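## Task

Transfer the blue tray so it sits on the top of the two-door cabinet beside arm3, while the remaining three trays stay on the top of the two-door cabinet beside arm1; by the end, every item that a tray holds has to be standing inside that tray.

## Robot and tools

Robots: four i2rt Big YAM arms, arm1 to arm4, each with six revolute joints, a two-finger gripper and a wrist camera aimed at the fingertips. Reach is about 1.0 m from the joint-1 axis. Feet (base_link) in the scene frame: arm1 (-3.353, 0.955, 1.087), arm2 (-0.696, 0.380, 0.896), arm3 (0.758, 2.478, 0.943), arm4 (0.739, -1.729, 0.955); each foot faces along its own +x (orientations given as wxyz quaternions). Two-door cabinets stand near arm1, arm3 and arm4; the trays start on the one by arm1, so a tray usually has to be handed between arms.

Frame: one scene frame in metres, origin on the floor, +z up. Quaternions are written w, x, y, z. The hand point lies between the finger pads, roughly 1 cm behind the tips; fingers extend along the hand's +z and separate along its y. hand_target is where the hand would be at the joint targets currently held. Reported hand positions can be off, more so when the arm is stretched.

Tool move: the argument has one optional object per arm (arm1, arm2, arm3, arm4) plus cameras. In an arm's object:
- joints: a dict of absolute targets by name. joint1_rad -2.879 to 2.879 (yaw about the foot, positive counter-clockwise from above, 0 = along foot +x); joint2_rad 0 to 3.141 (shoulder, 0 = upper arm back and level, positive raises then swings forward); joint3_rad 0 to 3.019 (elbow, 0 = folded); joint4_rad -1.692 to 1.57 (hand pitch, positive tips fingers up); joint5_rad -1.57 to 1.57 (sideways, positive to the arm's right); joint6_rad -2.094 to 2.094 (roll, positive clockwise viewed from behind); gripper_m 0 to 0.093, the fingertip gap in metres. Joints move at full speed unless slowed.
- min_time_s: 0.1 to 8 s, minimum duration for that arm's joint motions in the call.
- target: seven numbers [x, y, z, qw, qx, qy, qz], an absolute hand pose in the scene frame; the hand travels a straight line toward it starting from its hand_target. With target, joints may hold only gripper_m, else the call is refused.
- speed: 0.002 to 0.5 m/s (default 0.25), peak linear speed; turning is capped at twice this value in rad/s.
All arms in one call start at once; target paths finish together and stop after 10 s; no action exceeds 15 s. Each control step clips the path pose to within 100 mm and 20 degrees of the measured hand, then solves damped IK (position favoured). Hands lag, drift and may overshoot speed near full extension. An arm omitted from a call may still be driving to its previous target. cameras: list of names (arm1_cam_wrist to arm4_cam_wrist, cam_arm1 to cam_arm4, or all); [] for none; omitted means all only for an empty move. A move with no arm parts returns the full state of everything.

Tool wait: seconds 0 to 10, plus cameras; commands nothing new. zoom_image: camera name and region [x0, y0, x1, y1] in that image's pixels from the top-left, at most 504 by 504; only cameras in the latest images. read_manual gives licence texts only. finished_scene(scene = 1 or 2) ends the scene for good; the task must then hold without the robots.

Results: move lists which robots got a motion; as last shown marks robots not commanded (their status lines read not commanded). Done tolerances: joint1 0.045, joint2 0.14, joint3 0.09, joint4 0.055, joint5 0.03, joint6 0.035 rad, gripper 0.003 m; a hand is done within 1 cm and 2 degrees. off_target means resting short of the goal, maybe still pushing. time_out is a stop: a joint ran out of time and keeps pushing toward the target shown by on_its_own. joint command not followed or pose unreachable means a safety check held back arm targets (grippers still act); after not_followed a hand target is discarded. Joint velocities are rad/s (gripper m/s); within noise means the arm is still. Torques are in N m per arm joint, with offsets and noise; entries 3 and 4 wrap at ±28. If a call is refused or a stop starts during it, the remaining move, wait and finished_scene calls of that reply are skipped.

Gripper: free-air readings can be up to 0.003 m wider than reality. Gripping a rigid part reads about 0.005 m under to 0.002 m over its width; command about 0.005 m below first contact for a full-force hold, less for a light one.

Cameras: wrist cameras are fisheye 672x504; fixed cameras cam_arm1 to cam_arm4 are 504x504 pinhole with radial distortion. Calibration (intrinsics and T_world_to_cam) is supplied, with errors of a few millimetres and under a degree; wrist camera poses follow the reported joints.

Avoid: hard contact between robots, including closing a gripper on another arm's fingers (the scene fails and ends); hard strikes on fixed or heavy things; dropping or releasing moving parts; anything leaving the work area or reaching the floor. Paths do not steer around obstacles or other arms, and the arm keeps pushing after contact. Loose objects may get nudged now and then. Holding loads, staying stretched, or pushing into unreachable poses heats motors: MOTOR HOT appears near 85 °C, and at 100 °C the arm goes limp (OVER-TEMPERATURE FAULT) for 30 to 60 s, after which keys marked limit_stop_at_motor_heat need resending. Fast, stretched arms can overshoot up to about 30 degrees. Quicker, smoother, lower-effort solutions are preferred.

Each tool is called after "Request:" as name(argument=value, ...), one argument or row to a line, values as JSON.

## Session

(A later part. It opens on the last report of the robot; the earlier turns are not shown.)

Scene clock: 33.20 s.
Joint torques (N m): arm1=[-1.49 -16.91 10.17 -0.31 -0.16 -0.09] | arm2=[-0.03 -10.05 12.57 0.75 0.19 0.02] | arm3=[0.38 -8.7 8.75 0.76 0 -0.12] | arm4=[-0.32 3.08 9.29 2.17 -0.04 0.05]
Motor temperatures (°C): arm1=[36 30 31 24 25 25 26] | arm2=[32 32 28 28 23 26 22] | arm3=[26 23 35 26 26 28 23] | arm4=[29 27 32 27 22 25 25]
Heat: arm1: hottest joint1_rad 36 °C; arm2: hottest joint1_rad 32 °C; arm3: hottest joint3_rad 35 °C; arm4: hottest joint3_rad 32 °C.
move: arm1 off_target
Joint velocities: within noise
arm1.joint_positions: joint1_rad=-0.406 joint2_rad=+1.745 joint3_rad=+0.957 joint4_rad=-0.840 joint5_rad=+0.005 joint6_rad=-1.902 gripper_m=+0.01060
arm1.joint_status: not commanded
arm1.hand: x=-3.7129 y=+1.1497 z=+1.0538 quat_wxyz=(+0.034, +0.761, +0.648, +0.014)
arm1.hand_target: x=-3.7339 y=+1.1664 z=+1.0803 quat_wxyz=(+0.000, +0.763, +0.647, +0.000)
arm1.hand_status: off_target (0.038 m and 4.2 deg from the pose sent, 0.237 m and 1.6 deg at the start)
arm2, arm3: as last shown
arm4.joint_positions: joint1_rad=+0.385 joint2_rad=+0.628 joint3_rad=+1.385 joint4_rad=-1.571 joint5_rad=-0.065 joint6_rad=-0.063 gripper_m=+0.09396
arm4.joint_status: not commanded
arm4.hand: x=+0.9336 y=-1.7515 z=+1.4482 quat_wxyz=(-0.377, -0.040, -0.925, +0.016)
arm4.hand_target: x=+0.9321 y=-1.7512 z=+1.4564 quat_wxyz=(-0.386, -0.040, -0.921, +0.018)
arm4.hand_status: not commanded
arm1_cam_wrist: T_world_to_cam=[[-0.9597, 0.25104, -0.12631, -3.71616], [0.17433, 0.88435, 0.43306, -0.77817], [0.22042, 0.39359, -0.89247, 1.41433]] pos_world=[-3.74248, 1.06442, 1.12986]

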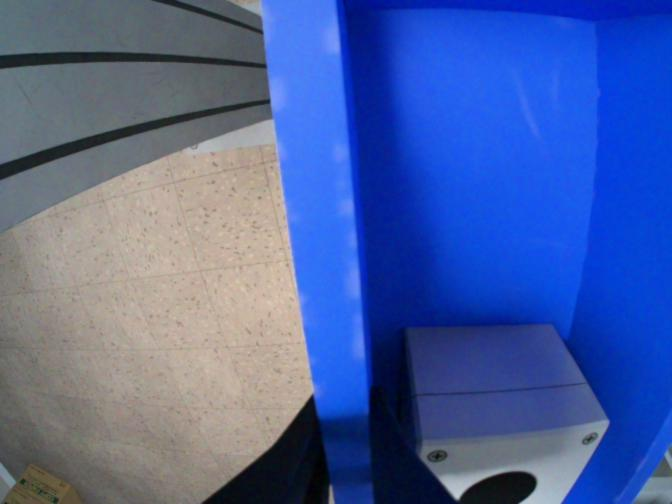

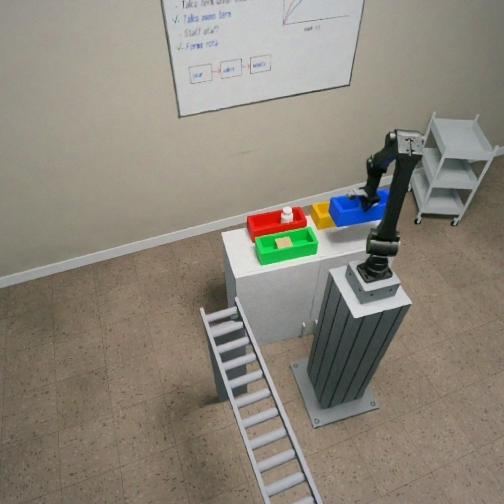

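Request:
move(
  arm1={"joints": {"joint2_rad": 1.60}, "min_time_s": 1.2},
)

Request:
move(
  arm1={"joints": {"joint1_rad": 1.735, "joint6_rad": -1.445}, "min_time_s": 4.5},
  cameras=["arm1_cam_wrist", "cam_arm1"],
)

Request:
zoom_image(
  camera="cam_arm1",
  region=[180, 240, 330, 390],
)

Scene clock: 35.43 s.
Joint torques (N m): arm1=[-1.67 -16.21 11.15 0.06 -0.16 -0.07] | arm2=[-0.15 -10.17 12.56 0.75 0.19 0.03] | arm3=[0.38 -8.76 8.79 0.68 -0.02 -0.12] | arm4=[-0.21 3.08 9.33 2.19 -0.03 0.06]
Motor temperatures (°C): arm1=[36 30 31 24 25 25 26] | arm2=[32 32 28 28 23 26 22] | arm3=[26 23 35 26 26 28 23] | arm4=[29 27 32 27 22 25 25]
Heat: arm1: hottest joint1_rad 36 °C; arm2: hottest joint1_rad 32 °C; arm3: hottest joint3_rad 35 °C; arm4: hottest joint3_rad 32 °C.
move: arm1 done
Joint velocities: within noise
arm1.joint_positions: joint1_rad=-0.406 joint2_rad=+1.639 joint3_rad=+0.957 joint4_rad=-0.843 joint5_rad=+0.005 joint6_rad=-1.902 gripper_m=+0.01060
arm1.joint_status: all done
arm1.hand: x=-3.7256 y=+1.1567 z=+1.0956 quat_wxyz=(-0.015, +0.762, +0.648, -0.005)
arm1.hand_target: x=-3.7448 y=+1.1726 z=+1.1259 quat_wxyz=(-0.051, +0.762, +0.646, -0.019)
arm1.hand_status: not commanded
arm2.joint_positions: joint1_rad=-0.032 joint2_rad=+1.390 joint3_rad=+1.056 joint4_rad=-1.283 joint5_rad=+0.010 joint6_rad=-0.023 gripper_m=+0.09396
arm2.joint_status: not commanded
arm2.hand: x=-1.0652 y=+0.3856 z=+1.0412 quat_wxyz=(-0.001, -1.000, -0.009, -0.019)
arm2.hand_target: x=-1.0794 y=+0.3900 z=+1.0502 quat_wxyz=(+0.000, -1.000, +0.000, +0.000)
arm2.hand_status: not commanded
arm3.joint_positions: joint1_rad=-1.366 joint2_rad=+1.385 joint3_rad=+0.955 joint4_rad=-1.146 joint5_rad=-0.007 joint6_rad=-1.448 gripper_m=+0.09396
arm3.joint_status: not commanded
arm3.hand: x=+0.9813 y=+2.1890 z=+1.0490 quat_wxyz=(+0.001, +0.263, -0.965, -0.006)
arm3.hand_target: x=+0.9799 y=+2.1800 z=+1.0501 quat_wxyz=(+0.000, +0.259, -0.966, +0.000)
arm3.hand_status: not commanded
arm4: as last shown
pictures: none

Scene clock: 40.60 s.
Joint torques (N m): arm1=[-0.5 -16.09 11.25 0.14 0.06 0.08] | arm2=[-0.15 -10.29 12.57 0.76 0.19 0.03] | arm3=[0.32 -8.53 8.84 0.69 -0.05 -0.12] | arm4=[-0.32 3.02 9.31 2.17 -0.03 0.05]
Motor temperatures (°C): arm1=[36 30 32 24 25 25 26] | arm2=[32 32 28 28 23 26 22] | arm3=[26 23 35 26 26 28 23] | arm4=[29 27 33 27 22 25 25]
Heat: arm1: hottest joint1_rad 36 °C; arm2: hottest joint1_rad 32 °C; arm3: hottest joint3_rad 35 °C; arm4: hottest joint3_rad 33 °C.
move: arm1 done
Joint velocities: within noise
arm1.joint_positions: joint1_rad=+1.734 joint2_rad=+1.639 joint3_rad=+0.957 joint4_rad=-0.843 joint5_rad=-0.001 joint6_rad=-1.456 gripper_m=+0.01060
arm1.joint_status: all done
arm1.hand: x=-3.3205 y=+0.5333 z=+1.1073 quat_wxyz=(+0.009, +0.019, +0.999, -0.029)
arm1.hand_target: x=-3.3196 y=+0.5097 z=+1.1383 quat_wxyz=(+0.010, +0.024, +0.997, -0.068)
arm1.hand_status: not commanded
arm2, arm3, arm4: as last shown
arm1_cam_wrist: T_world_to_cam=[[-0.13273, -0.99115, -0.00066, 0.09126], [-0.89495, 0.11955, 0.42986, -3.46376], [-0.42598, 0.05764, -0.9029, -0.33737]] pos_world=[-3.23148, 0.52401, 1.18438]

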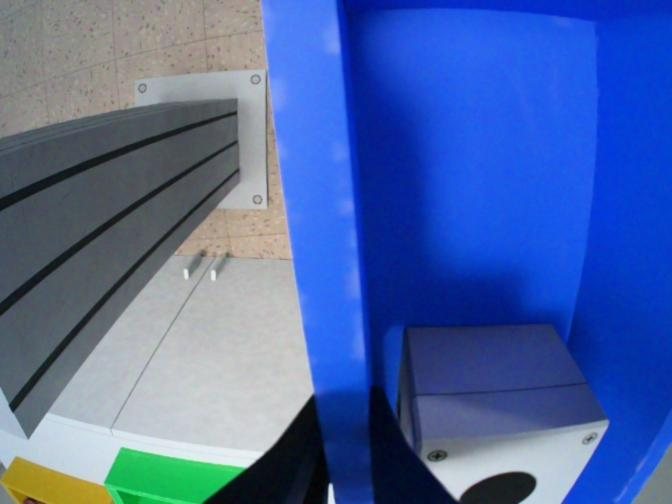

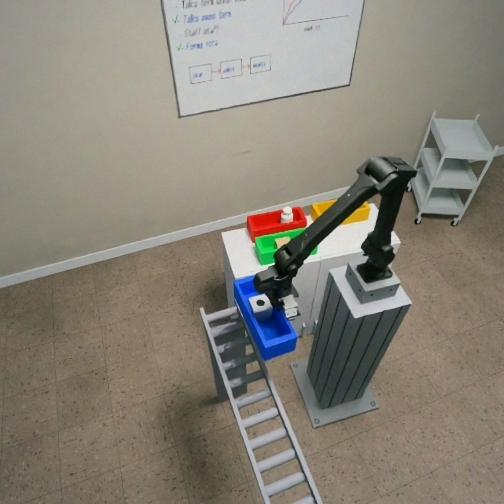

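Scaled by 3.360 from the camera's image (finer frame: 720x720).

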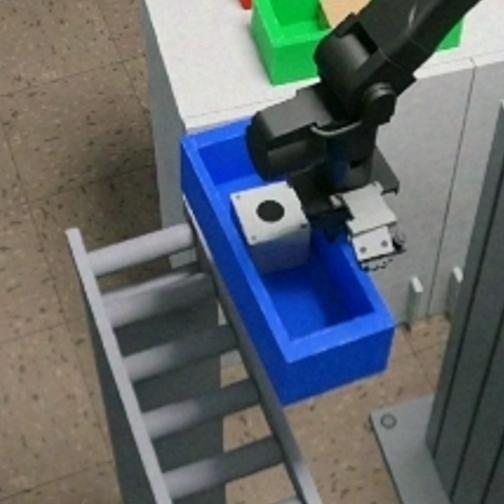

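Request:
move(
  arm1={"target": [-3.318, 0.398, 1.06, -0.0488, 0.030, 0.998, -0.032], "speed": 0.15},
)

Request:
move(
  arm1={"target": [-3.318, 0.402, 0.99, -0.0488, 0.030, 0.998, -0.028], "speed": 0.08},
  cameras=["cam_arm1"],
)

Request:
zoom_image(
  camera="cam_arm1",
  region=[190, 290, 290, 440],
)

Scene clock: 43.13 s.
Joint torques (N m): arm1=[0.73 -18.84 13.42 -0.2 0.33 0.12] | arm2=[-0.15 -10.23 12.56 0.77 0.19 0.02] | arm3=[0.38 -8.7 8.72 0.73 -0.03 -0.11] | arm4=[-0.32 3.02 9.28 2.18 -0.02 0.06]
Motor temperatures (°C): arm1=[36 30 32 24 25 25 26] | arm2=[32 32 28 28 23 26 22] | arm3=[26 23 35 26 26 28 23] | arm4=[29 27 33 27 22 25 25]
Heat: arm1: hottest joint1_rad 36 °C; arm2: hottest joint1_rad 32 °C; arm3: hottest joint3_rad 35 °C; arm4: hottest joint3_rad 33 °C.
move: arm1 off_target
Joint velocities: within noise
arm1.joint_positions: joint1_rad=+1.742 joint2_rad=+2.009 joint3_rad=+1.272 joint4_rad=-0.871 joint5_rad=+0.103 joint6_rad=-1.431 gripper_m=+0.01060
arm1.joint_status: not commanded
arm1.hand: x=-3.3259 y=+0.4371 z=+1.0342 quat_wxyz=(-0.047, +0.026, +0.999, +0.007)
arm1.hand_target: x=-3.3179 y=+0.4005 z=+1.0616 quat_wxyz=(-0.048, +0.030, +0.998, -0.033)
arm1.hand_status: off_target (0.048 m and 4.5 deg from the pose sent, 0.143 m and 6.7 deg at the start)
arm2, arm3, arm4: as last shown
pictures: none

Scene clock: 44.77 s.
Joint torques (N m): arm1=[0.62 -19.72 10.22 0.8 0.29 0.1] | arm2=[-0.03 -9.99 12.59 0.76 0.2 0.03] | arm3=[0.15 -8.64 8.84 0.7 -0.04 -0.12] | arm4=[-0.32 2.9 9.29 2.15 -0.02 0.06]
Motor temperatures (°C): arm1=[36 30 33 24 25 25 26] | arm2=[32 32 29 28 23 26 22] | arm3=[26 23 35 26 26 28 23] | arm4=[29 27 33 27 22 25 25]
Heat: arm1: hottest joint1_rad 36 °C; arm2: hottest joint1_rad 32 °C; arm3: hottest joint3_rad 35 °C; arm4: hottest joint3_rad 33 °C.
move: arm1 off_target
Joint velocities: within noise
arm1.joint_positions: joint1_rad=+1.742 joint2_rad=+2.127 joint3_rad=+1.272 joint4_rad=-0.762 joint5_rad=+0.103 joint6_rad=-1.430 gripper_m=+0.01060
arm1.joint_status: not commanded
arm1.hand: x=-3.3251 y=+0.4355 z=+0.9743 quat_wxyz=(-0.048, +0.026, +0.998, +0.012)
arm1.hand_target: x=-3.3178 y=+0.4034 z=+0.9915 quat_wxyz=(-0.048, +0.030, +0.998, -0.028)
arm1.hand_status: off_target (0.038 m and 4.6 deg from the pose sent, 0.057 m and 4.0 deg at the start)
arm2, arm3, arm4: as last shown

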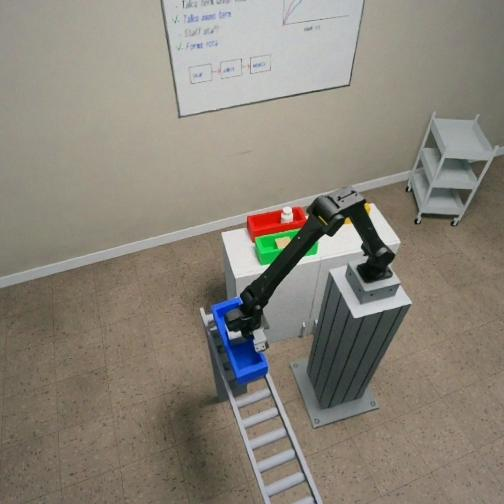

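Scaled by 3.360 from the camera's image (finer frame: 720x720).

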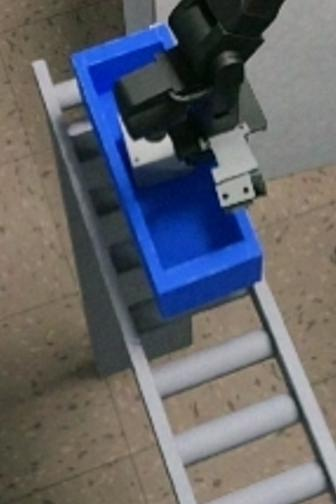

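Request:
move(
  arm1={"joints": {"joint3_rad": 1.37}, "min_time_s": 1},
)

Scene clock: 46.43 s.
Joint torques (N m): arm1=[0.44 -19.72 12.03 0.96 0.32 0.13] | arm2=[-0.09 -10.23 12.55 0.8 0.2 0.03] | arm3=[0.03 -8.76 8.83 0.68 -0.03 -0.13] | arm4=[-0.32 3.02 9.33 2.19 -0.02 0.05]
Motor temperatures (°C): arm1=[36 30 33 24 25 25 26] | arm2=[32 32 29 28 23 26 22] | arm3=[26 23 35 26 26 28 23] | arm4=[29 27 33 27 22 25 25]
Heat: arm1: hottest joint1_rad 36 °C; arm2: hottest joint1_rad 32 °C; arm3: hottest joint3_rad 35 °C; arm4: hottest joint3_rad 33 °C.
move: arm1 done
Joint velocities: within noise
arm1.joint_positions: joint1_rad=+1.742 joint2_rad=+2.127 joint3_rad=+1.303 joint4_rad=-0.762 joint5_rad=+0.103 joint6_rad=-1.430 gripper_m=+0.01060
arm1.joint_status: all done
arm1.hand: x=-3.3238 y=+0.4195 z=+0.9820 quat_wxyz=(-0.046, +0.027, +0.999, -0.004)
arm1.hand_target: x=-3.3155 y=+0.3785 z=+1.0059 quat_wxyz=(-0.045, +0.032, +0.997, -0.052)
arm1.hand_status: not commanded
arm2, arm3, arm4: as last shown
pictures: none

Request:
move(
  arm1={"joints": {"joint2_rad": 2.18, "joint4_rad": -0.70}, "min_time_s": 1.5},
  cameras=["cam_arm1", "arm1_cam_wrist"],
)

Request:
zoom_image(
  camera="cam_arm1",
  region=[190, 290, 290, 440],
)

Request:
zoom_image(
  camera="cam_arm1",
  region=[200, 360, 280, 440],
)

Scene clock: 48.87 s.
Joint torques (N m): arm1=[0.32 -20.01 11.49 0.91 0.31 0.1] | arm2=[-0.09 -10.11 12.52 0.76 0.2 0.01] | arm3=[0.26 -8.59 8.81 0.79 -0.04 -0.11] | arm4=[-0.21 2.84 9.29 2.18 -0.03 0.06]
Motor temperatures (°C): arm1=[36 30 33 24 25 25 26] | arm2=[32 32 29 28 23 26 22] | arm3=[26 23 35 26 26 28 23] | arm4=[29 27 33 27 22 25 25]
Heat: arm1: hottest joint1_rad 36 °C; arm2: hottest joint1_rad 32 °C; arm3: hottest joint3_rad 35 °C; arm4: hottest joint3_rad 33 °C.
move: arm1 done
Joint velocities: within noise
arm1.joint_positions: joint1_rad=+1.742 joint2_rad=+2.185 joint3_rad=+1.303 joint4_rad=-0.722 joint5_rad=+0.103 joint6_rad=-1.430 gripper_m=+0.01060
arm1.joint_status: all done
arm1.hand: x=-3.3238 y=+0.4240 z=+0.9521 quat_wxyz=(-0.047, +0.027, +0.999, +0.005)
arm1.hand_target: x=-3.3156 y=+0.3824 z=+0.9727 quat_wxyz=(-0.046, +0.031, +0.998, -0.042)
arm1.hand_status: not commanded
arm2, arm3, arm4: as last shown
pictures: arm1_cam_wrist, cam_arm1
arm1_cam_wrist: T_world_to_cam=[[-0.1541, -0.98659, -0.05386, -0.04002], [-0.84039, 0.10221, 0.53226, -3.29572], [-0.51961, 0.12728, -0.84487, -0.86863]] pos_world=[-3.22721, 0.40794, 1.01813]

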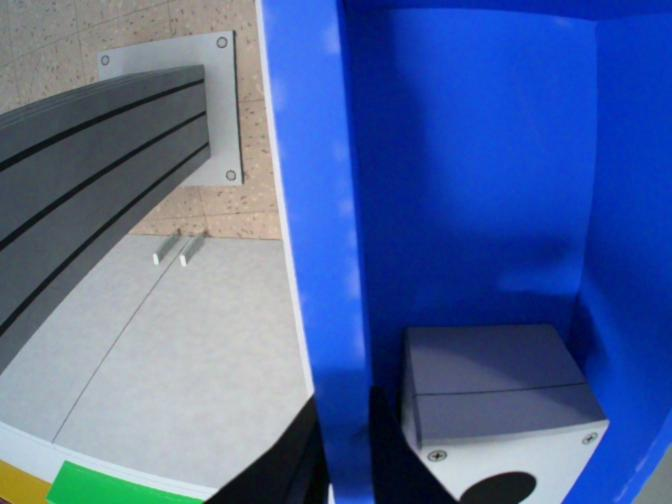

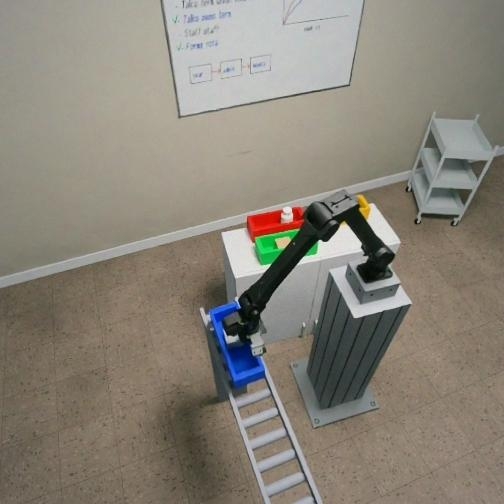

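Scaled by 3.360 from the camera's image (finer frame: 720x720).

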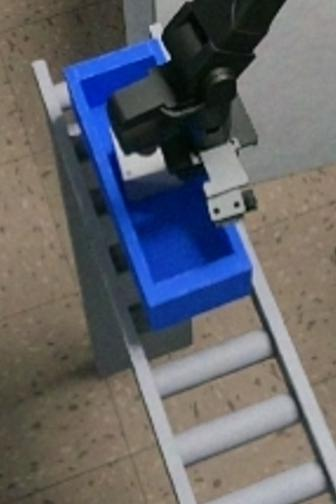

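Scaled by 6.300 from the camera's image (finer frame: 720x720).

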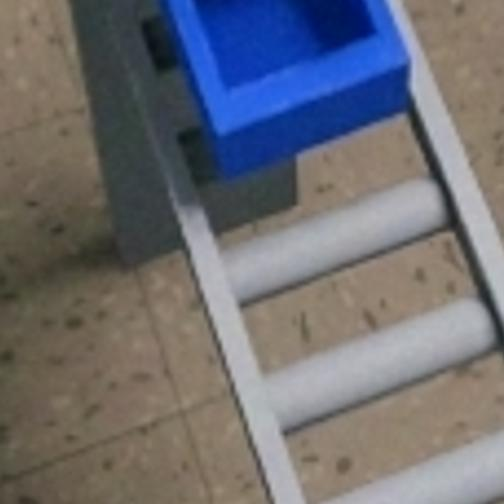

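Request:
move(
  arm1={"joints": {"joint2_rad": 2.222, "joint4_rad": -0.645}, "min_time_s": 1.5},
  cameras=["cam_arm1", "arm1_cam_wrist"],
)

Request:
zoom_image(
  camera="cam_arm1",
  region=[190, 290, 290, 440],
)

Request:
zoom_image(
  camera="cam_arm1",
  region=[200, 360, 280, 440],
)

Scene clock: 51.47 s.
Joint torques (N m): arm1=[0.5 -19.9 11.32 0.95 0.3 0.1] | arm2=[-0.15 -10.17 12.57 0.8 0.2 0.01] | arm3=[0.38 -8.59 8.84 0.68 -0.01 -0.09] | arm4=[-0.32 3.08 9.33 2.15 -0.03 0.05]
Motor temperatures (°C): arm1=[36 31 33 24 25 25 26] | arm2=[32 32 29 28 23 26 22] | arm3=[26 23 35 26 26 28 23] | arm4=[29 27 33 27 22 25 25]
Heat: arm1: hottest joint1_rad 36 °C; arm2: hottest joint1_rad 32 °C; arm3: hottest joint3_rad 35 °C; arm4: hottest joint3_rad 33 °C.
move: arm1 done
Joint velocities: within noise
arm1.joint_positions: joint1_rad=+1.742 joint2_rad=+2.226 joint3_rad=+1.303 joint4_rad=-0.667 joint5_rad=+0.103 joint6_rad=-1.430 gripper_m=+0.01060
arm1.joint_status: all done
arm1.hand: x=-3.3234 y=+0.4219 z=+0.9308 quat_wxyz=(-0.046, +0.027, +0.999, -0.002)
arm1.hand_target: x=-3.3150 y=+0.3795 z=+0.9504 quat_wxyz=(-0.045, +0.031, +0.997, -0.049)
arm1.hand_status: not commanded
arm2, arm3, arm4: as last shown
pictures: arm1_cam_wrist, cam_arm1
arm1_cam_wrist: T_world_to_cam=[[-0.15427, -0.98718, -0.0409, -0.05553], [-0.84095, 0.10946, 0.52993, -3.2866], [-0.51866, 0.11615, -0.84706, -0.87625]] pos_world=[-3.22691, 0.40672, 0.99715]

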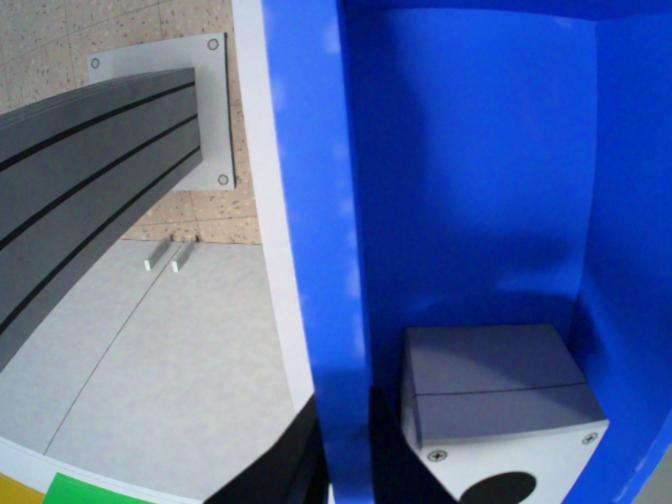

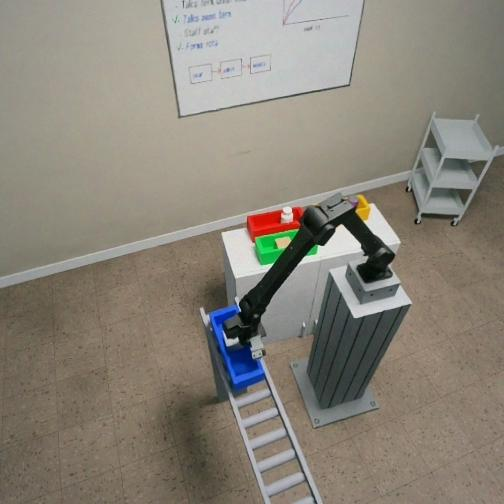

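Scaled by 3.360 from the camera's image (finer frame: 720x720).

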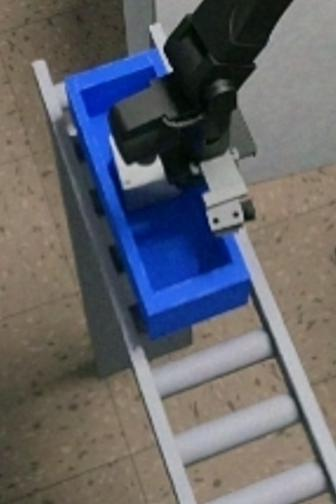

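Scaled by 6.300 from the camera's image (finer frame: 720x720).

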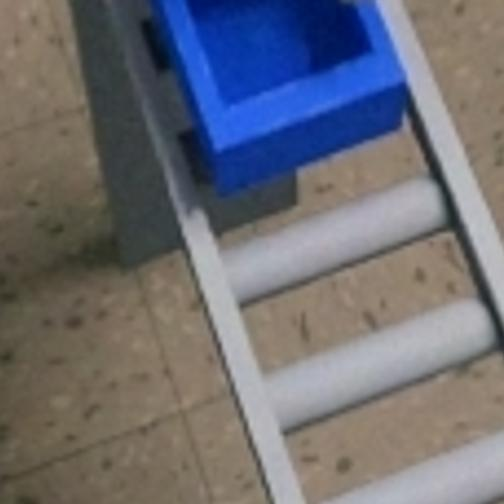

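Request:
move(
  arm1={"joints": {"joint2_rad": 2.252, "joint4_rad": -0.625}, "min_time_s": 1.5},
)

Request:
move(
  arm1={"joints": {"joint2_rad": 2.275, "joint4_rad": -0.605}, "min_time_s": 1.2},
  cameras=["cam_arm1", "arm1_cam_wrist"],
)

Request:
zoom_image(
  camera="cam_arm1",
  region=[190, 290, 290, 440],
)

Request:
zoom_image(
  camera="cam_arm1",
  region=[200, 360, 280, 440],
)

Scene clock: 53.73 s.
Joint torques (N m): arm1=[-0.03 -19.43 10.84 0.92 0.3 0.1] | arm2=[-0.21 -10.05 12.56 0.76 0.2 0.01] | arm3=[0.32 -8.64 8.8 0.66 -0.02 -0.12] | arm4=[-0.26 2.9 9.31 2.17 -0.03 0.05]
Motor temperatures (°C): arm1=[36 31 33 24 25 25 26] | arm2=[32 32 29 28 23 26 22] | arm3=[26 23 35 26 26 28 23] | arm4=[29 27 33 27 22 25 25]
Heat: arm1: hottest joint1_rad 36 °C; arm2: hottest joint1_rad 32 °C; arm3: hottest joint3_rad 35 °C; arm4: hottest joint3_rad 33 °C.
move: arm1 done
Joint velocities: within noise
arm1.joint_positions: joint1_rad=+1.742 joint2_rad=+2.250 joint3_rad=+1.308 joint4_rad=-0.647 joint5_rad=+0.103 joint6_rad=-1.430 gripper_m=+0.01060
arm1.joint_status: all done
arm1.hand: x=-3.3233 y=+0.4212 z=+0.9196 quat_wxyz=(-0.046, +0.027, +0.999, -0.002)
arm1.hand_target: x=-3.3152 y=+0.3829 z=+0.9342 quat_wxyz=(-0.046, +0.031, +0.997, -0.044)
arm1.hand_status: not commanded
arm2, arm3: as last shown
arm4.joint_positions: joint1_rad=+0.385 joint2_rad=+0.628 joint3_rad=+1.385 joint4_rad=-1.571 joint5_rad=-0.065 joint6_rad=-0.063 gripper_m=+0.09396
arm4.joint_status: not commanded
arm4.hand: x=+0.9336 y=-1.7515 z=+1.4482 quat_wxyz=(-0.377, -0.040, -0.925, +0.016)
arm4.hand_target: x=+0.9321 y=-1.7512 z=+1.4564 quat_wxyz=(-0.386, -0.040, -0.921, +0.018)
arm4.hand_status: not commanded
pictures: none

Scene clock: 55.23 s.
Joint torques (N m): arm1=[0.56 -18.37 10.25 1.22 0.45 0.1] | arm2=[-0.09 -10.11 12.6 0.79 0.2 0.02] | arm3=[0.5 -8.76 8.76 0.7 -0.02 -0.14] | arm4=[-0.15 2.9 9.32 2.19 -0.02 0.05]
Motor temperatures (°C): arm1=[36 31 33 24 25 25 26] | arm2=[32 32 30 28 23 26 22] | arm3=[26 23 35 26 26 28 23] | arm4=[29 27 33 27 22 25 25]
Heat: arm1: hottest joint1_rad 36 °C; arm2: hottest joint1_rad 32 °C; arm3: hottest joint3_rad 35 °C; arm4: hottest joint3_rad 33 °C.
move: arm1 done
Joint velocities: within noise
arm1.joint_positions: joint1_rad=+1.743 joint2_rad=+2.258 joint3_rad=+1.314 joint4_rad=-0.634 joint5_rad=+0.098 joint6_rad=-1.430 gripper_m=+0.01060
arm1.joint_status: all done
arm1.hand: x=-3.3217 y=+0.4170 z=+0.9169 quat_wxyz=(-0.043, +0.027, +0.999, -0.008)
arm1.hand_target: x=-3.3152 y=+0.3845 z=+0.9219 quat_wxyz=(-0.046, +0.031, +0.998, -0.043)
arm1.hand_status: not commanded
arm2.joint_positions: joint1_rad=-0.032 joint2_rad=+1.390 joint3_rad=+1.056 joint4_rad=-1.283 joint5_rad=+0.010 joint6_rad=-0.023 gripper_m=+0.09396
arm2.joint_status: not commanded
arm2.hand: x=-1.0652 y=+0.3856 z=+1.0412 quat_wxyz=(-0.001, -1.000, -0.009, -0.019)
arm2.hand_target: x=-1.0794 y=+0.3900 z=+1.0502 quat_wxyz=(+0.000, -1.000, +0.000, +0.000)
arm2.hand_status: not commanded
arm3.joint_positions: joint1_rad=-1.366 joint2_rad=+1.385 joint3_rad=+0.955 joint4_rad=-1.146 joint5_rad=-0.007 joint6_rad=-1.448 gripper_m=+0.09396
arm3.joint_status: not commanded
arm3.hand: x=+0.9813 y=+2.1890 z=+1.0490 quat_wxyz=(+0.001, +0.263, -0.965, -0.006)
arm3.hand_target: x=+0.9799 y=+2.1800 z=+1.0501 quat_wxyz=(+0.000, +0.259, -0.966, +0.000)
arm3.hand_status: not commanded
arm4: as last shown
pictures: arm1_cam_wrist, cam_arm1
arm1_cam_wrist: T_world_to_cam=[[-0.15381, -0.98766, -0.02959, -0.06927], [-0.84376, 0.1157, 0.52409, -3.28394], [-0.5142, 0.10558, -0.85115, -0.86362]] pos_world=[-3.2256, 0.40271, 0.98397]

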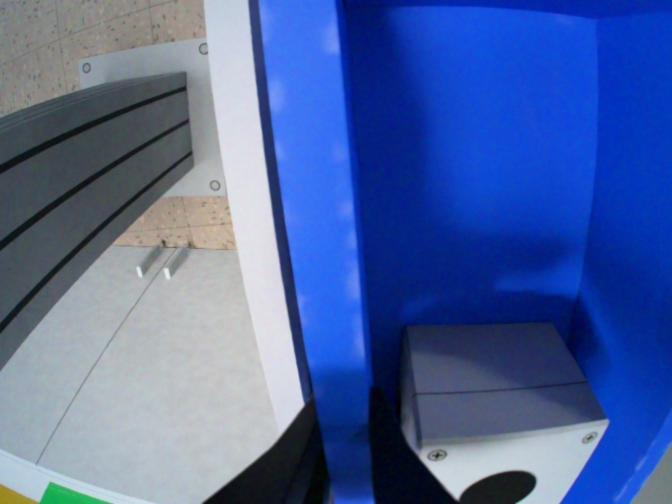

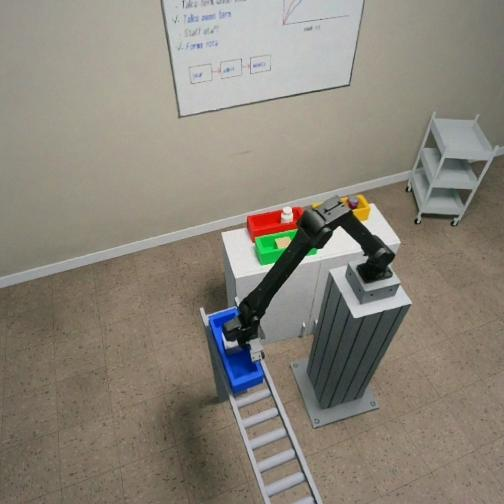

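Scaled by 3.360 from the camera's image (finer frame: 720x720).

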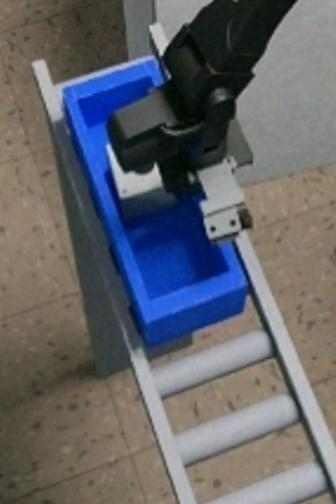

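Scaled by 6.300 from the camera's image (finer frame: 720x720).

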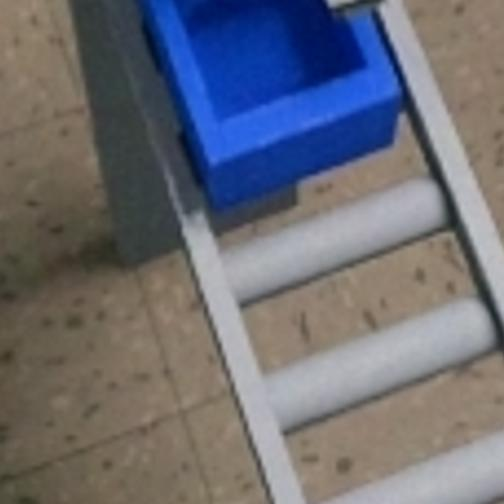

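Request:
move(
  arm1={"joints": {"joint4_rad": -0.69}, "min_time_s": 0.7},
  cameras=["cam_arm1"],
)

Request:
zoom_image(
  camera="cam_arm1",
  region=[200, 360, 280, 440],
)

Request:
zoom_image(
  camera="cam_arm1",
  region=[190, 290, 290, 440],
)

Scene clock: 56.80 s.
Joint torques (N m): arm1=[0.56 -18.96 9.28 -0.5 0.45 0.1] | arm2=[-0.09 -10.17 12.56 0.77 0.19 0.02] | arm3=[0.5 -8.35 8.81 0.73 -0.04 -0.13] | arm4=[-0.15 3.08 9.28 2.17 -0.03 0.05]
Motor temperatures (°C): arm1=[36 31 33 24 25 25 26] | arm2=[32 32 30 28 23 26 22] | arm3=[26 24 35 26 26 28 23] | arm4=[29 27 33 27 22 25 25]
Heat: arm1: hottest joint1_rad 36 °C; arm2: hottest joint1_rad 32 °C; arm3: hottest joint3_rad 35 °C; arm4: hottest joint3_rad 33 °C.
move: arm1 done
Joint velocities: within noise
arm1.joint_positions: joint1_rad=+1.743 joint2_rad=+2.260 joint3_rad=+1.328 joint4_rad=-0.671 joint5_rad=+0.098 joint6_rad=-1.427 gripper_m=+0.01060
arm1.joint_status: all done
arm1.hand: x=-3.3220 y=+0.4195 z=+0.9187 quat_wxyz=(-0.045, +0.028, +0.999, +0.005)
arm1.hand_target: x=-3.3173 y=+0.4054 z=+0.9213 quat_wxyz=(-0.052, +0.028, +0.998, -0.001)
arm1.hand_status: not commanded
arm2, arm3, arm4: as last shown

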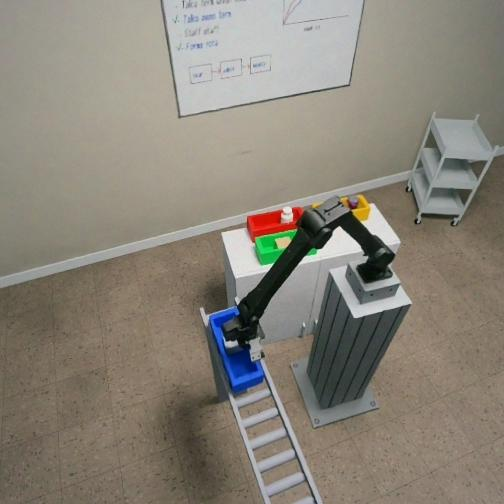

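Scaled by 6.300 from the camera's image (finer frame: 720x720).

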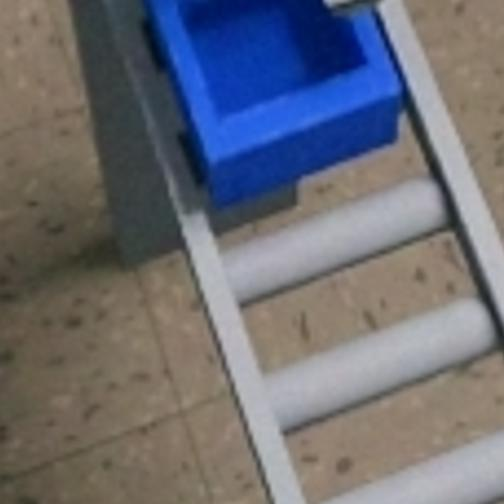

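Scaled by 3.360 from the camera's image (finer frame: 720x720).

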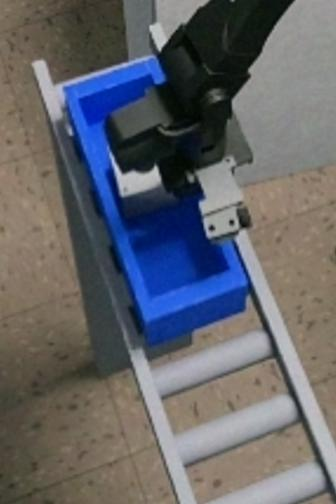

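Request:
move(
  arm1={"target": [-3.3173, 0.4054, 1.08, -0.052, 0.028, 0.998, -0.001], "speed": 0.4, "joints": {"gripper_m": 0.022}},
  cameras=["cam_arm1", "arm1_cam_wrist"],
)

Request:
wait(
  seconds=5,
  cameras=["cam_arm2"],
)

Scene clock: 58.50 s.
Joint torques (N m): arm1=[0.56 -16.44 10.4 -0.24 0.06 0.12] | arm2=[-0.03 -10.17 12.56 0.77 0.2 0.02] | arm3=[0.03 -8.53 8.79 0.73 -0.02 -0.13] | arm4=[-0.21 3.02 9.31 2.18 -0.03 0.05]
Motor temperatures (°C): arm1=[36 31 33 24 25 25 26] | arm2=[32 32 30 28 23 26 22] | arm3=[26 24 35 26 26 28 23] | arm4=[29 27 33 27 22 25 25]
Heat: arm1: hottest joint1_rad 36 °C; arm2: hottest joint1_rad 32 °C; arm3: hottest joint3_rad 35 °C; arm4: hottest joint3_rad 33 °C.
move: arm1 off_target
Joint velocities: within noise
arm1.joint_positions: joint1_rad=+1.744 joint2_rad=+1.968 joint3_rad=+1.371 joint4_rad=-0.985 joint5_rad=+0.111 joint6_rad=-1.427 gripper_m=+0.02193
arm1.joint_status: all done
arm1.hand: x=-3.3248 y=+0.4114 z=+1.0852 quat_wxyz=(-0.050, +0.028, +0.998, -0.006)
arm1.hand_target: x=-3.3173 y=+0.4056 z=+1.0801 quat_wxyz=(-0.052, +0.028, +0.998, -0.001)
arm1.hand_status: off_target (0.011 m and 0.7 deg from the pose sent, 0.162 m and 1.1 deg at the start; pose on its path clipped on 2 of 40 steps)
arm2, arm3, arm4: as last shown
pictures: arm1_cam_wrist, cam_arm1
arm1_cam_wrist: T_world_to_cam=[[-0.15643, -0.98723, -0.02997, -0.07878], [-0.83669, 0.11633, 0.53517, -3.36279], [-0.52486, 0.10879, -0.84421, -0.76567]] pos_world=[-3.22782, 0.3967, 1.15094]

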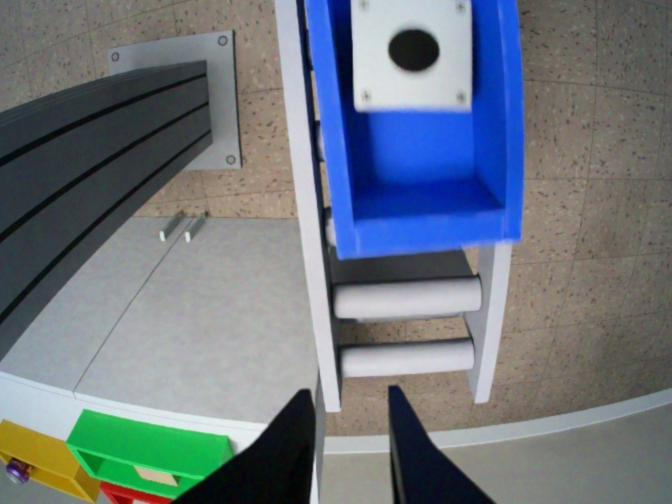

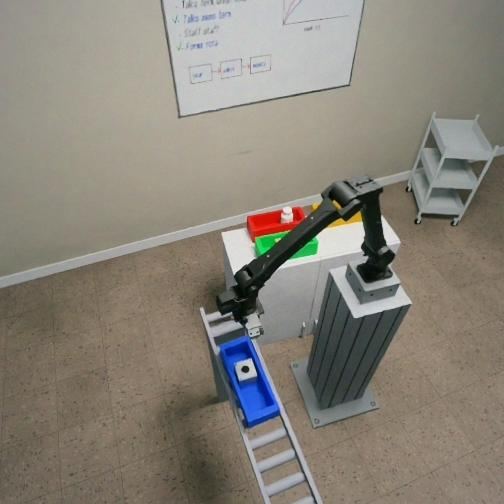

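Scene clock: 63.50 s.
Joint torques (N m): arm1=[0.91 -16.44 10.28 -0.28 0.06 0.11] | arm2=[-0.09 -10.17 12.56 0.76 0.2 0.02] | arm3=[-0.03 -8.59 8.8 0.69 -0.02 -0.13] | arm4=[-0.26 2.96 9.31 2.21 -0.02 0.05]
Motor temperatures (°C): arm1=[36 31 34 24 25 25 26] | arm2=[32 32 30 28 23 26 22] | arm3=[26 24 35 26 26 28 23] | arm4=[29 27 34 27 22 25 25]
Heat: arm1: hottest joint1_rad 36 °C; arm2: hottest joint1_rad 32 °C; arm3: hottest joint3_rad 35 °C; arm4: hottest joint3_rad 34 °C.
Joint velocities: within noise
arm1.joint_positions: joint1_rad=+1.744 joint2_rad=+1.968 joint3_rad=+1.371 joint4_rad=-0.985 joint5_rad=+0.111 joint6_rad=-1.427 gripper_m=+0.02193
arm1.joint_status: all done
arm1.hand: x=-3.3248 y=+0.4114 z=+1.0852 quat_wxyz=(-0.050, +0.028, +0.998, -0.006)
arm1.hand_target: x=-3.3173 y=+0.4056 z=+1.0801 quat_wxyz=(-0.052, +0.028, +0.998, -0.001)
arm1.hand_status: off_target (0.011 m and 0.7 deg from the pose sent, 0.162 m and 1.1 deg at the start; pose on its path clipped on 2 of 40 steps)
arm2.joint_positions: joint1_rad=-0.032 joint2_rad=+1.390 joint3_rad=+1.056 joint4_rad=-1.283 joint5_rad=+0.010 joint6_rad=-0.023 gripper_m=+0.09396
arm2.joint_status: not commanded
arm2.hand: x=-1.0652 y=+0.3856 z=+1.0412 quat_wxyz=(-0.001, -1.000, -0.009, -0.019)
arm2.hand_target: x=-1.0794 y=+0.3900 z=+1.0502 quat_wxyz=(+0.000, -1.000, +0.000, +0.000)
arm2.hand_status: not commanded
arm3.joint_positions: joint1_rad=-1.366 joint2_rad=+1.385 joint3_rad=+0.955 joint4_rad=-1.146 joint5_rad=-0.007 joint6_rad=-1.448 gripper_m=+0.09396
arm3.joint_status: not commanded
arm3.hand: x=+0.9813 y=+2.1890 z=+1.0490 quat_wxyz=(+0.001, +0.263, -0.965, -0.006)
arm3.hand_target: x=+0.9799 y=+2.1800 z=+1.0501 quat_wxyz=(+0.000, +0.259, -0.966, +0.000)
arm3.hand_status: not commanded
arm4.joint_positions: joint1_rad=+0.385 joint2_rad=+0.628 joint3_rad=+1.385 joint4_rad=-1.571 joint5_rad=-0.065 joint6_rad=-0.063 gripper_m=+0.09396
arm4.joint_status: not commanded
arm4.hand: x=+0.9336 y=-1.7515 z=+1.4482 quat_wxyz=(-0.377, -0.040, -0.925, +0.016)
arm4.hand_target: x=+0.9321 y=-1.7512 z=+1.4564 quat_wxyz=(-0.386, -0.040, -0.921, +0.018)
arm4.hand_status: not commanded
wait: 5.00 s; at rest by 0.27 s

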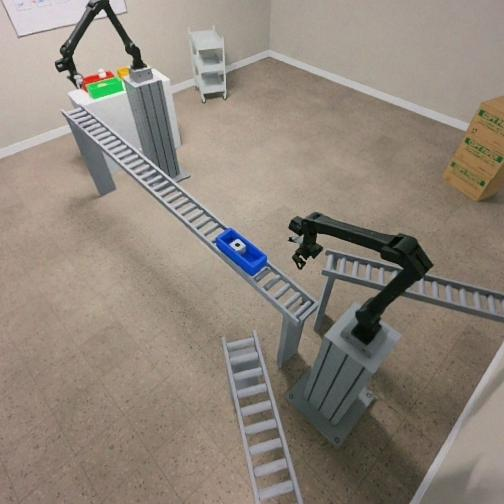

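Request:
wait(
  seconds=3,
  cameras=["cam_arm2", "arm2_cam_wrist"],
)

Request:
zoom_image(
  camera="arm2_cam_wrist",
  region=[220, 0, 480, 250],
)

Request:
zoom_image(
  camera="cam_arm2",
  region=[230, 230, 350, 350],
)

Scene clock: 68.70 s.
Joint torques (N m): arm1=[0.62 -16.44 10.43 -0.29 0.05 0.11] | arm2=[-0.09 -10.29 12.56 0.77 0.2 0.03] | arm3=[0.15 -8.76 8.75 0.65 -0.03 -0.11] | arm4=[-0.26 3.02 9.32 2.14 -0.03 0.05]
Motor temperatures (°C): arm1=[36 31 34 24 25 25 26] | arm2=[32 32 30 28 23 26 22] | arm3=[26 24 35 26 26 28 23] | arm4=[29 27 34 27 22 25 25]
Heat: arm1: hottest joint1_rad 36 °C; arm2: hottest joint1_rad 32 °C; arm3: hottest joint3_rad 35 °C; arm4: hottest joint3_rad 34 °C.
Joint velocities: within noise
arm1.joint_positions: joint1_rad=+1.744 joint2_rad=+1.968 joint3_rad=+1.371 joint4_rad=-0.985 joint5_rad=+0.111 joint6_rad=-1.427 gripper_m=+0.02193
arm1.joint_status: all done
arm1.hand: x=-3.3248 y=+0.4114 z=+1.0852 quat_wxyz=(-0.050, +0.028, +0.998, -0.006)
arm1.hand_target: x=-3.3173 y=+0.4056 z=+1.0801 quat_wxyz=(-0.052, +0.028, +0.998, -0.001)
arm1.hand_status: off_target (0.011 m and 0.7 deg from the pose sent, 0.162 m and 1.1 deg at the start; pose on its path clipped on 2 of 40 steps)
arm2.joint_positions: joint1_rad=-0.032 joint2_rad=+1.390 joint3_rad=+1.056 joint4_rad=-1.283 joint5_rad=+0.010 joint6_rad=-0.023 gripper_m=+0.09396
arm2.joint_status: not commanded
arm2.hand: x=-1.0652 y=+0.3856 z=+1.0412 quat_wxyz=(-0.001, -1.000, -0.009, -0.019)
arm2.hand_target: x=-1.0794 y=+0.3900 z=+1.0502 quat_wxyz=(+0.000, -1.000, +0.000, +0.000)
arm2.hand_status: not commanded
arm3.joint_positions: joint1_rad=-1.366 joint2_rad=+1.385 joint3_rad=+0.955 joint4_rad=-1.146 joint5_rad=-0.007 joint6_rad=-1.448 gripper_m=+0.09396
arm3.joint_status: not commanded
arm3.hand: x=+0.9813 y=+2.1890 z=+1.0490 quat_wxyz=(+0.001, +0.263, -0.965, -0.006)
arm3.hand_target: x=+0.9799 y=+2.1800 z=+1.0501 quat_wxyz=(+0.000, +0.259, -0.966, +0.000)
arm3.hand_status: not commanded
arm4.joint_positions: joint1_rad=+0.385 joint2_rad=+0.628 joint3_rad=+1.385 joint4_rad=-1.571 joint5_rad=-0.065 joint6_rad=-0.063 gripper_m=+0.09396
arm4.joint_status: not commanded
arm4.hand: x=+0.9336 y=-1.7515 z=+1.4482 quat_wxyz=(-0.377, -0.040, -0.925, +0.016)
arm4.hand_target: x=+0.9321 y=-1.7512 z=+1.4564 quat_wxyz=(-0.386, -0.040, -0.921, +0.018)
arm4.hand_status: not commanded
wait: 3.00 s; at rest from the start
pictures: arm2_cam_wrist, cam_arm2
arm2_cam_wrist: T_world_to_cam=[[0.06393, 0.99564, -0.06789, -0.24496], [0.88273, -0.02468, 0.46923, 0.50945], [0.46551, -0.08992, -0.88046, 1.55138]] pos_world=[-1.15623, 0.39598, 1.11025]

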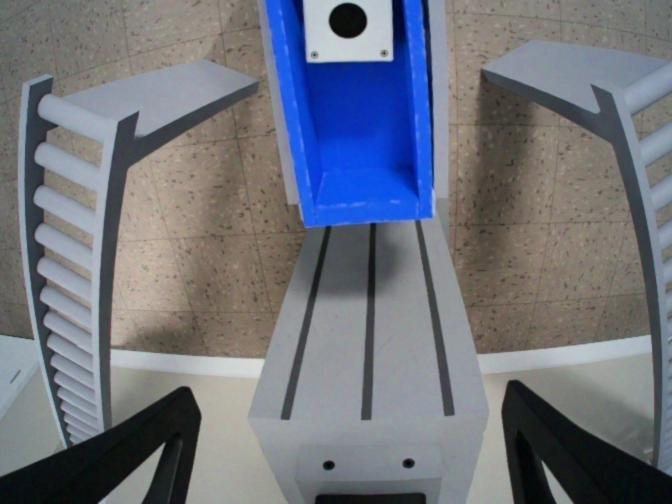

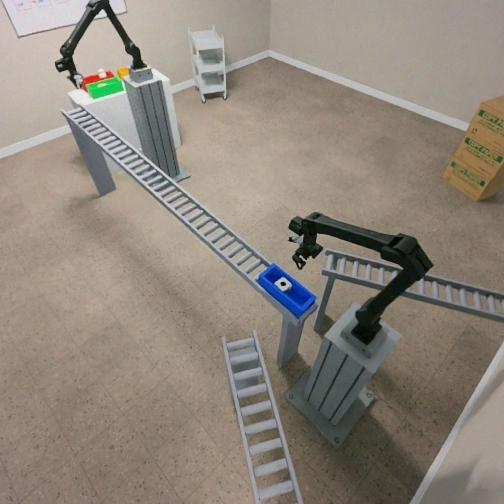

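Scaled by 1.938 from the camera's image (finer frame: 960x720).

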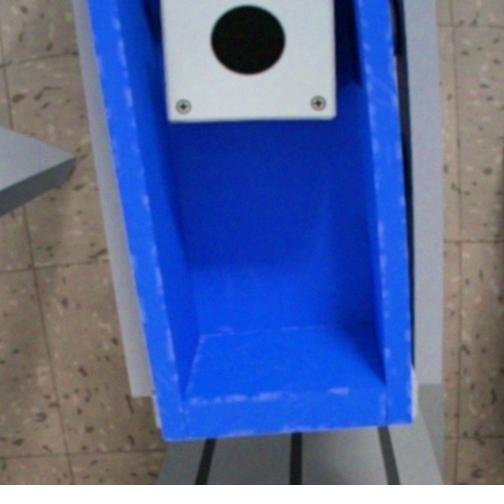

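Scaled by 4.200 from the camera's image (finer frame: 720x720).

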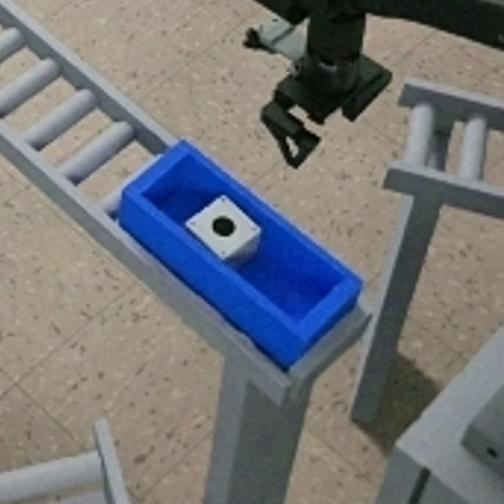

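Request:
move(
  arm2={"target": [-1.148, 0.329, 0.87, 0, 0.9997, 0.0236, 0], "speed": 0.2, "joints": {"gripper_m": 0.05}},
  cameras=["arm2_cam_wrist"],
)

Scene clock: 71.80 s.
Joint torques (N m): arm1=[0.67 -16.44 10.43 -0.27 0.02 0.1] | arm2=[1.32 -14.56 10.1 0.76 0.12 0.01] | arm3=[0.21 -8.7 8.84 0.75 -0.02 -0.14] | arm4=[-0.21 2.96 9.33 2.15 -0.03 0.05]
Motor temperatures (°C): arm1=[36 31 34 24 25 25 26] | arm2=[32 32 31 28 23 26 22] | arm3=[26 24 36 26 25 28 23] | arm4=[29 27 34 27 22 25 25]
Heat: arm1: hottest joint1_rad 36 °C; arm2: hottest joint1_rad 32 °C; arm3: hottest joint3_rad 36 °C; arm4: hottest joint3_rad 34 °C.
move: arm2 off_target
Joint velocities: within noise
arm1, arm3, arm4: as last shown
arm2.joint_positions: joint1_rad=+0.082 joint2_rad=+1.805 joint3_rad=+1.026 joint4_rad=-0.833 joint5_rad=+0.010 joint6_rad=+0.062 gripper_m=+0.05009
arm2.joint_status: all done
arm2.hand: x=-1.1315 y=+0.3344 z=+0.8666 quat_wxyz=(+0.001, -1.000, -0.024, -0.016)
arm2.hand_target: x=-1.1476 y=+0.3290 z=+0.8704 quat_wxyz=(+0.000, -1.000, -0.024, +0.000)
arm2.hand_status: off_target (0.018 m and 1.8 deg from the pose sent, 0.198 m and 2.7 deg at the start)
arm2_cam_wrist: T_world_to_cam=[[0.03462, 0.99734, -0.06414, -0.23865], [0.8857, -0.00089, 0.46426, 0.64841], [0.46297, -0.07288, -0.88337, 1.41785]] pos_world=[-1.22246, 0.34193, 0.93615]

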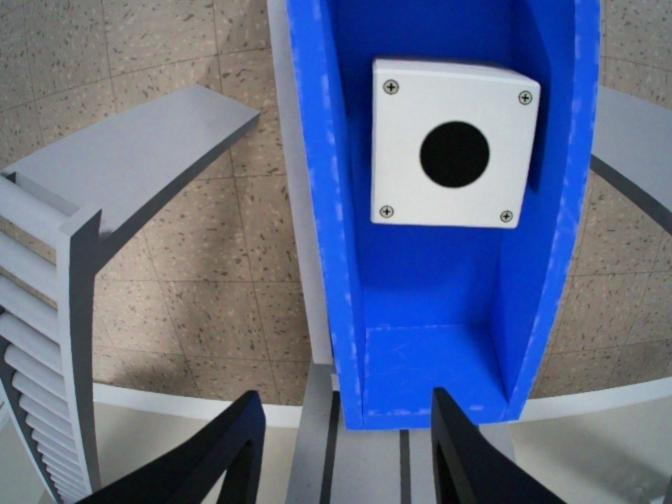

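Request:
move(
  arm2={"target": [-1.138, 0.322, 0.82, 0, 0.9997, 0.0236, 0], "speed": 0.15, "joints": {"gripper_m": 0.04}},
)

Request:
move(
  arm2={"target": [-1.130, 0.322, 0.748, 0, 0.9997, 0.0236, 0], "speed": 0.08},
  cameras=["arm2_cam_wrist"],
)

Scene clock: 73.90 s.
Joint torques (N m): arm1=[0.62 -16.62 10.44 -0.34 0.04 0.12] | arm2=[1.32 -14.45 7.09 0.81 0.12 0.03] | arm3=[0.21 -8.64 8.7 0.81 -0.02 -0.13] | arm4=[-0.32 2.96 9.33 2.19 -0.03 0.06]
Motor temperatures (°C): arm1=[36 31 35 24 25 25 26] | arm2=[32 32 31 28 23 26 22] | arm3=[26 24 36 26 25 28 23] | arm4=[29 27 34 27 22 25 25]
Heat: arm1: hottest joint1_rad 36 °C; arm2: hottest joint1_rad 32 °C; arm3: hottest joint3_rad 36 °C; arm4: hottest joint3_rad 34 °C.
move: arm2 done
Joint velocities: within noise
arm1, arm3, arm4: as last shown
arm2.joint_positions: joint1_rad=+0.097 joint2_rad=+1.887 joint3_rad=+1.001 joint4_rad=-0.695 joint5_rad=+0.010 joint6_rad=+0.079 gripper_m=+0.04009
arm2.joint_status: all done
arm2.hand: x=-1.1372 y=+0.3266 z=+0.8257 quat_wxyz=(+0.000, -1.000, -0.023, +0.000)
arm2.hand_target: x=-1.1379 y=+0.3221 z=+0.8202 quat_wxyz=(+0.000, -1.000, -0.024, +0.000)
arm2.hand_status: done (0.007 m and 0.1 deg from the pose sent, 0.049 m and 1.8 deg at the start)
pictures: none

Scene clock: 75.43 s.
Joint torques (N m): arm1=[1.03 -16.5 10.39 -0.18 0.03 0.1] | arm2=[1.38 -14.86 5.49 0.98 0.11 0.01] | arm3=[0.32 -8.7 8.88 0.75 -0.01 -0.13] | arm4=[-0.15 3.02 9.29 2.18 -0.02 0.05]
Motor temperatures (°C): arm1=[36 31 35 24 25 24 26] | arm2=[32 32 31 28 23 26 22] | arm3=[26 24 36 26 25 28 23] | arm4=[29 27 34 27 22 25 25]
Heat: arm1: hottest joint1_rad 36 °C; arm2: hottest joint1_rad 32 °C; arm3: hottest joint3_rad 36 °C; arm4: hottest joint3_rad 34 °C.
move: arm2 done
Joint velocities: within noise
arm1, arm3, arm4: as last shown
arm2.joint_positions: joint1_rad=+0.097 joint2_rad=+2.040 joint3_rad=+0.974 joint4_rad=-0.515 joint5_rad=+0.010 joint6_rad=+0.081 gripper_m=+0.04009
arm2.joint_status: not commanded
arm2.hand: x=-1.1307 y=+0.3265 z=+0.7553 quat_wxyz=(+0.000, -1.000, -0.022, +0.000)
arm2.hand_target: x=-1.1298 y=+0.3220 z=+0.7481 quat_wxyz=(+0.000, -1.000, -0.024, +0.000)
arm2.hand_status: done (0.009 m and 0.2 deg from the pose sent, 0.078 m and 0.1 deg at the start)
arm2_cam_wrist: T_world_to_cam=[[0.03583, 0.997, -0.06863, -0.233], [0.90025, -0.00239, 0.43537, 0.73811], [0.43389, -0.07739, -0.89763, 1.29801]] pos_world=[-1.21933, 0.33452, 0.8278]

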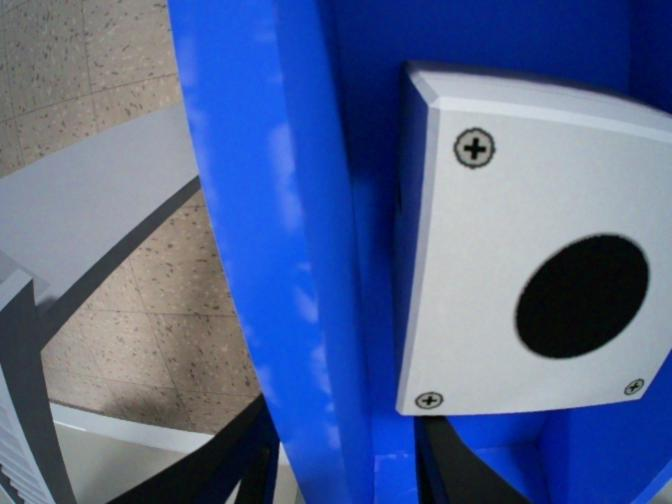

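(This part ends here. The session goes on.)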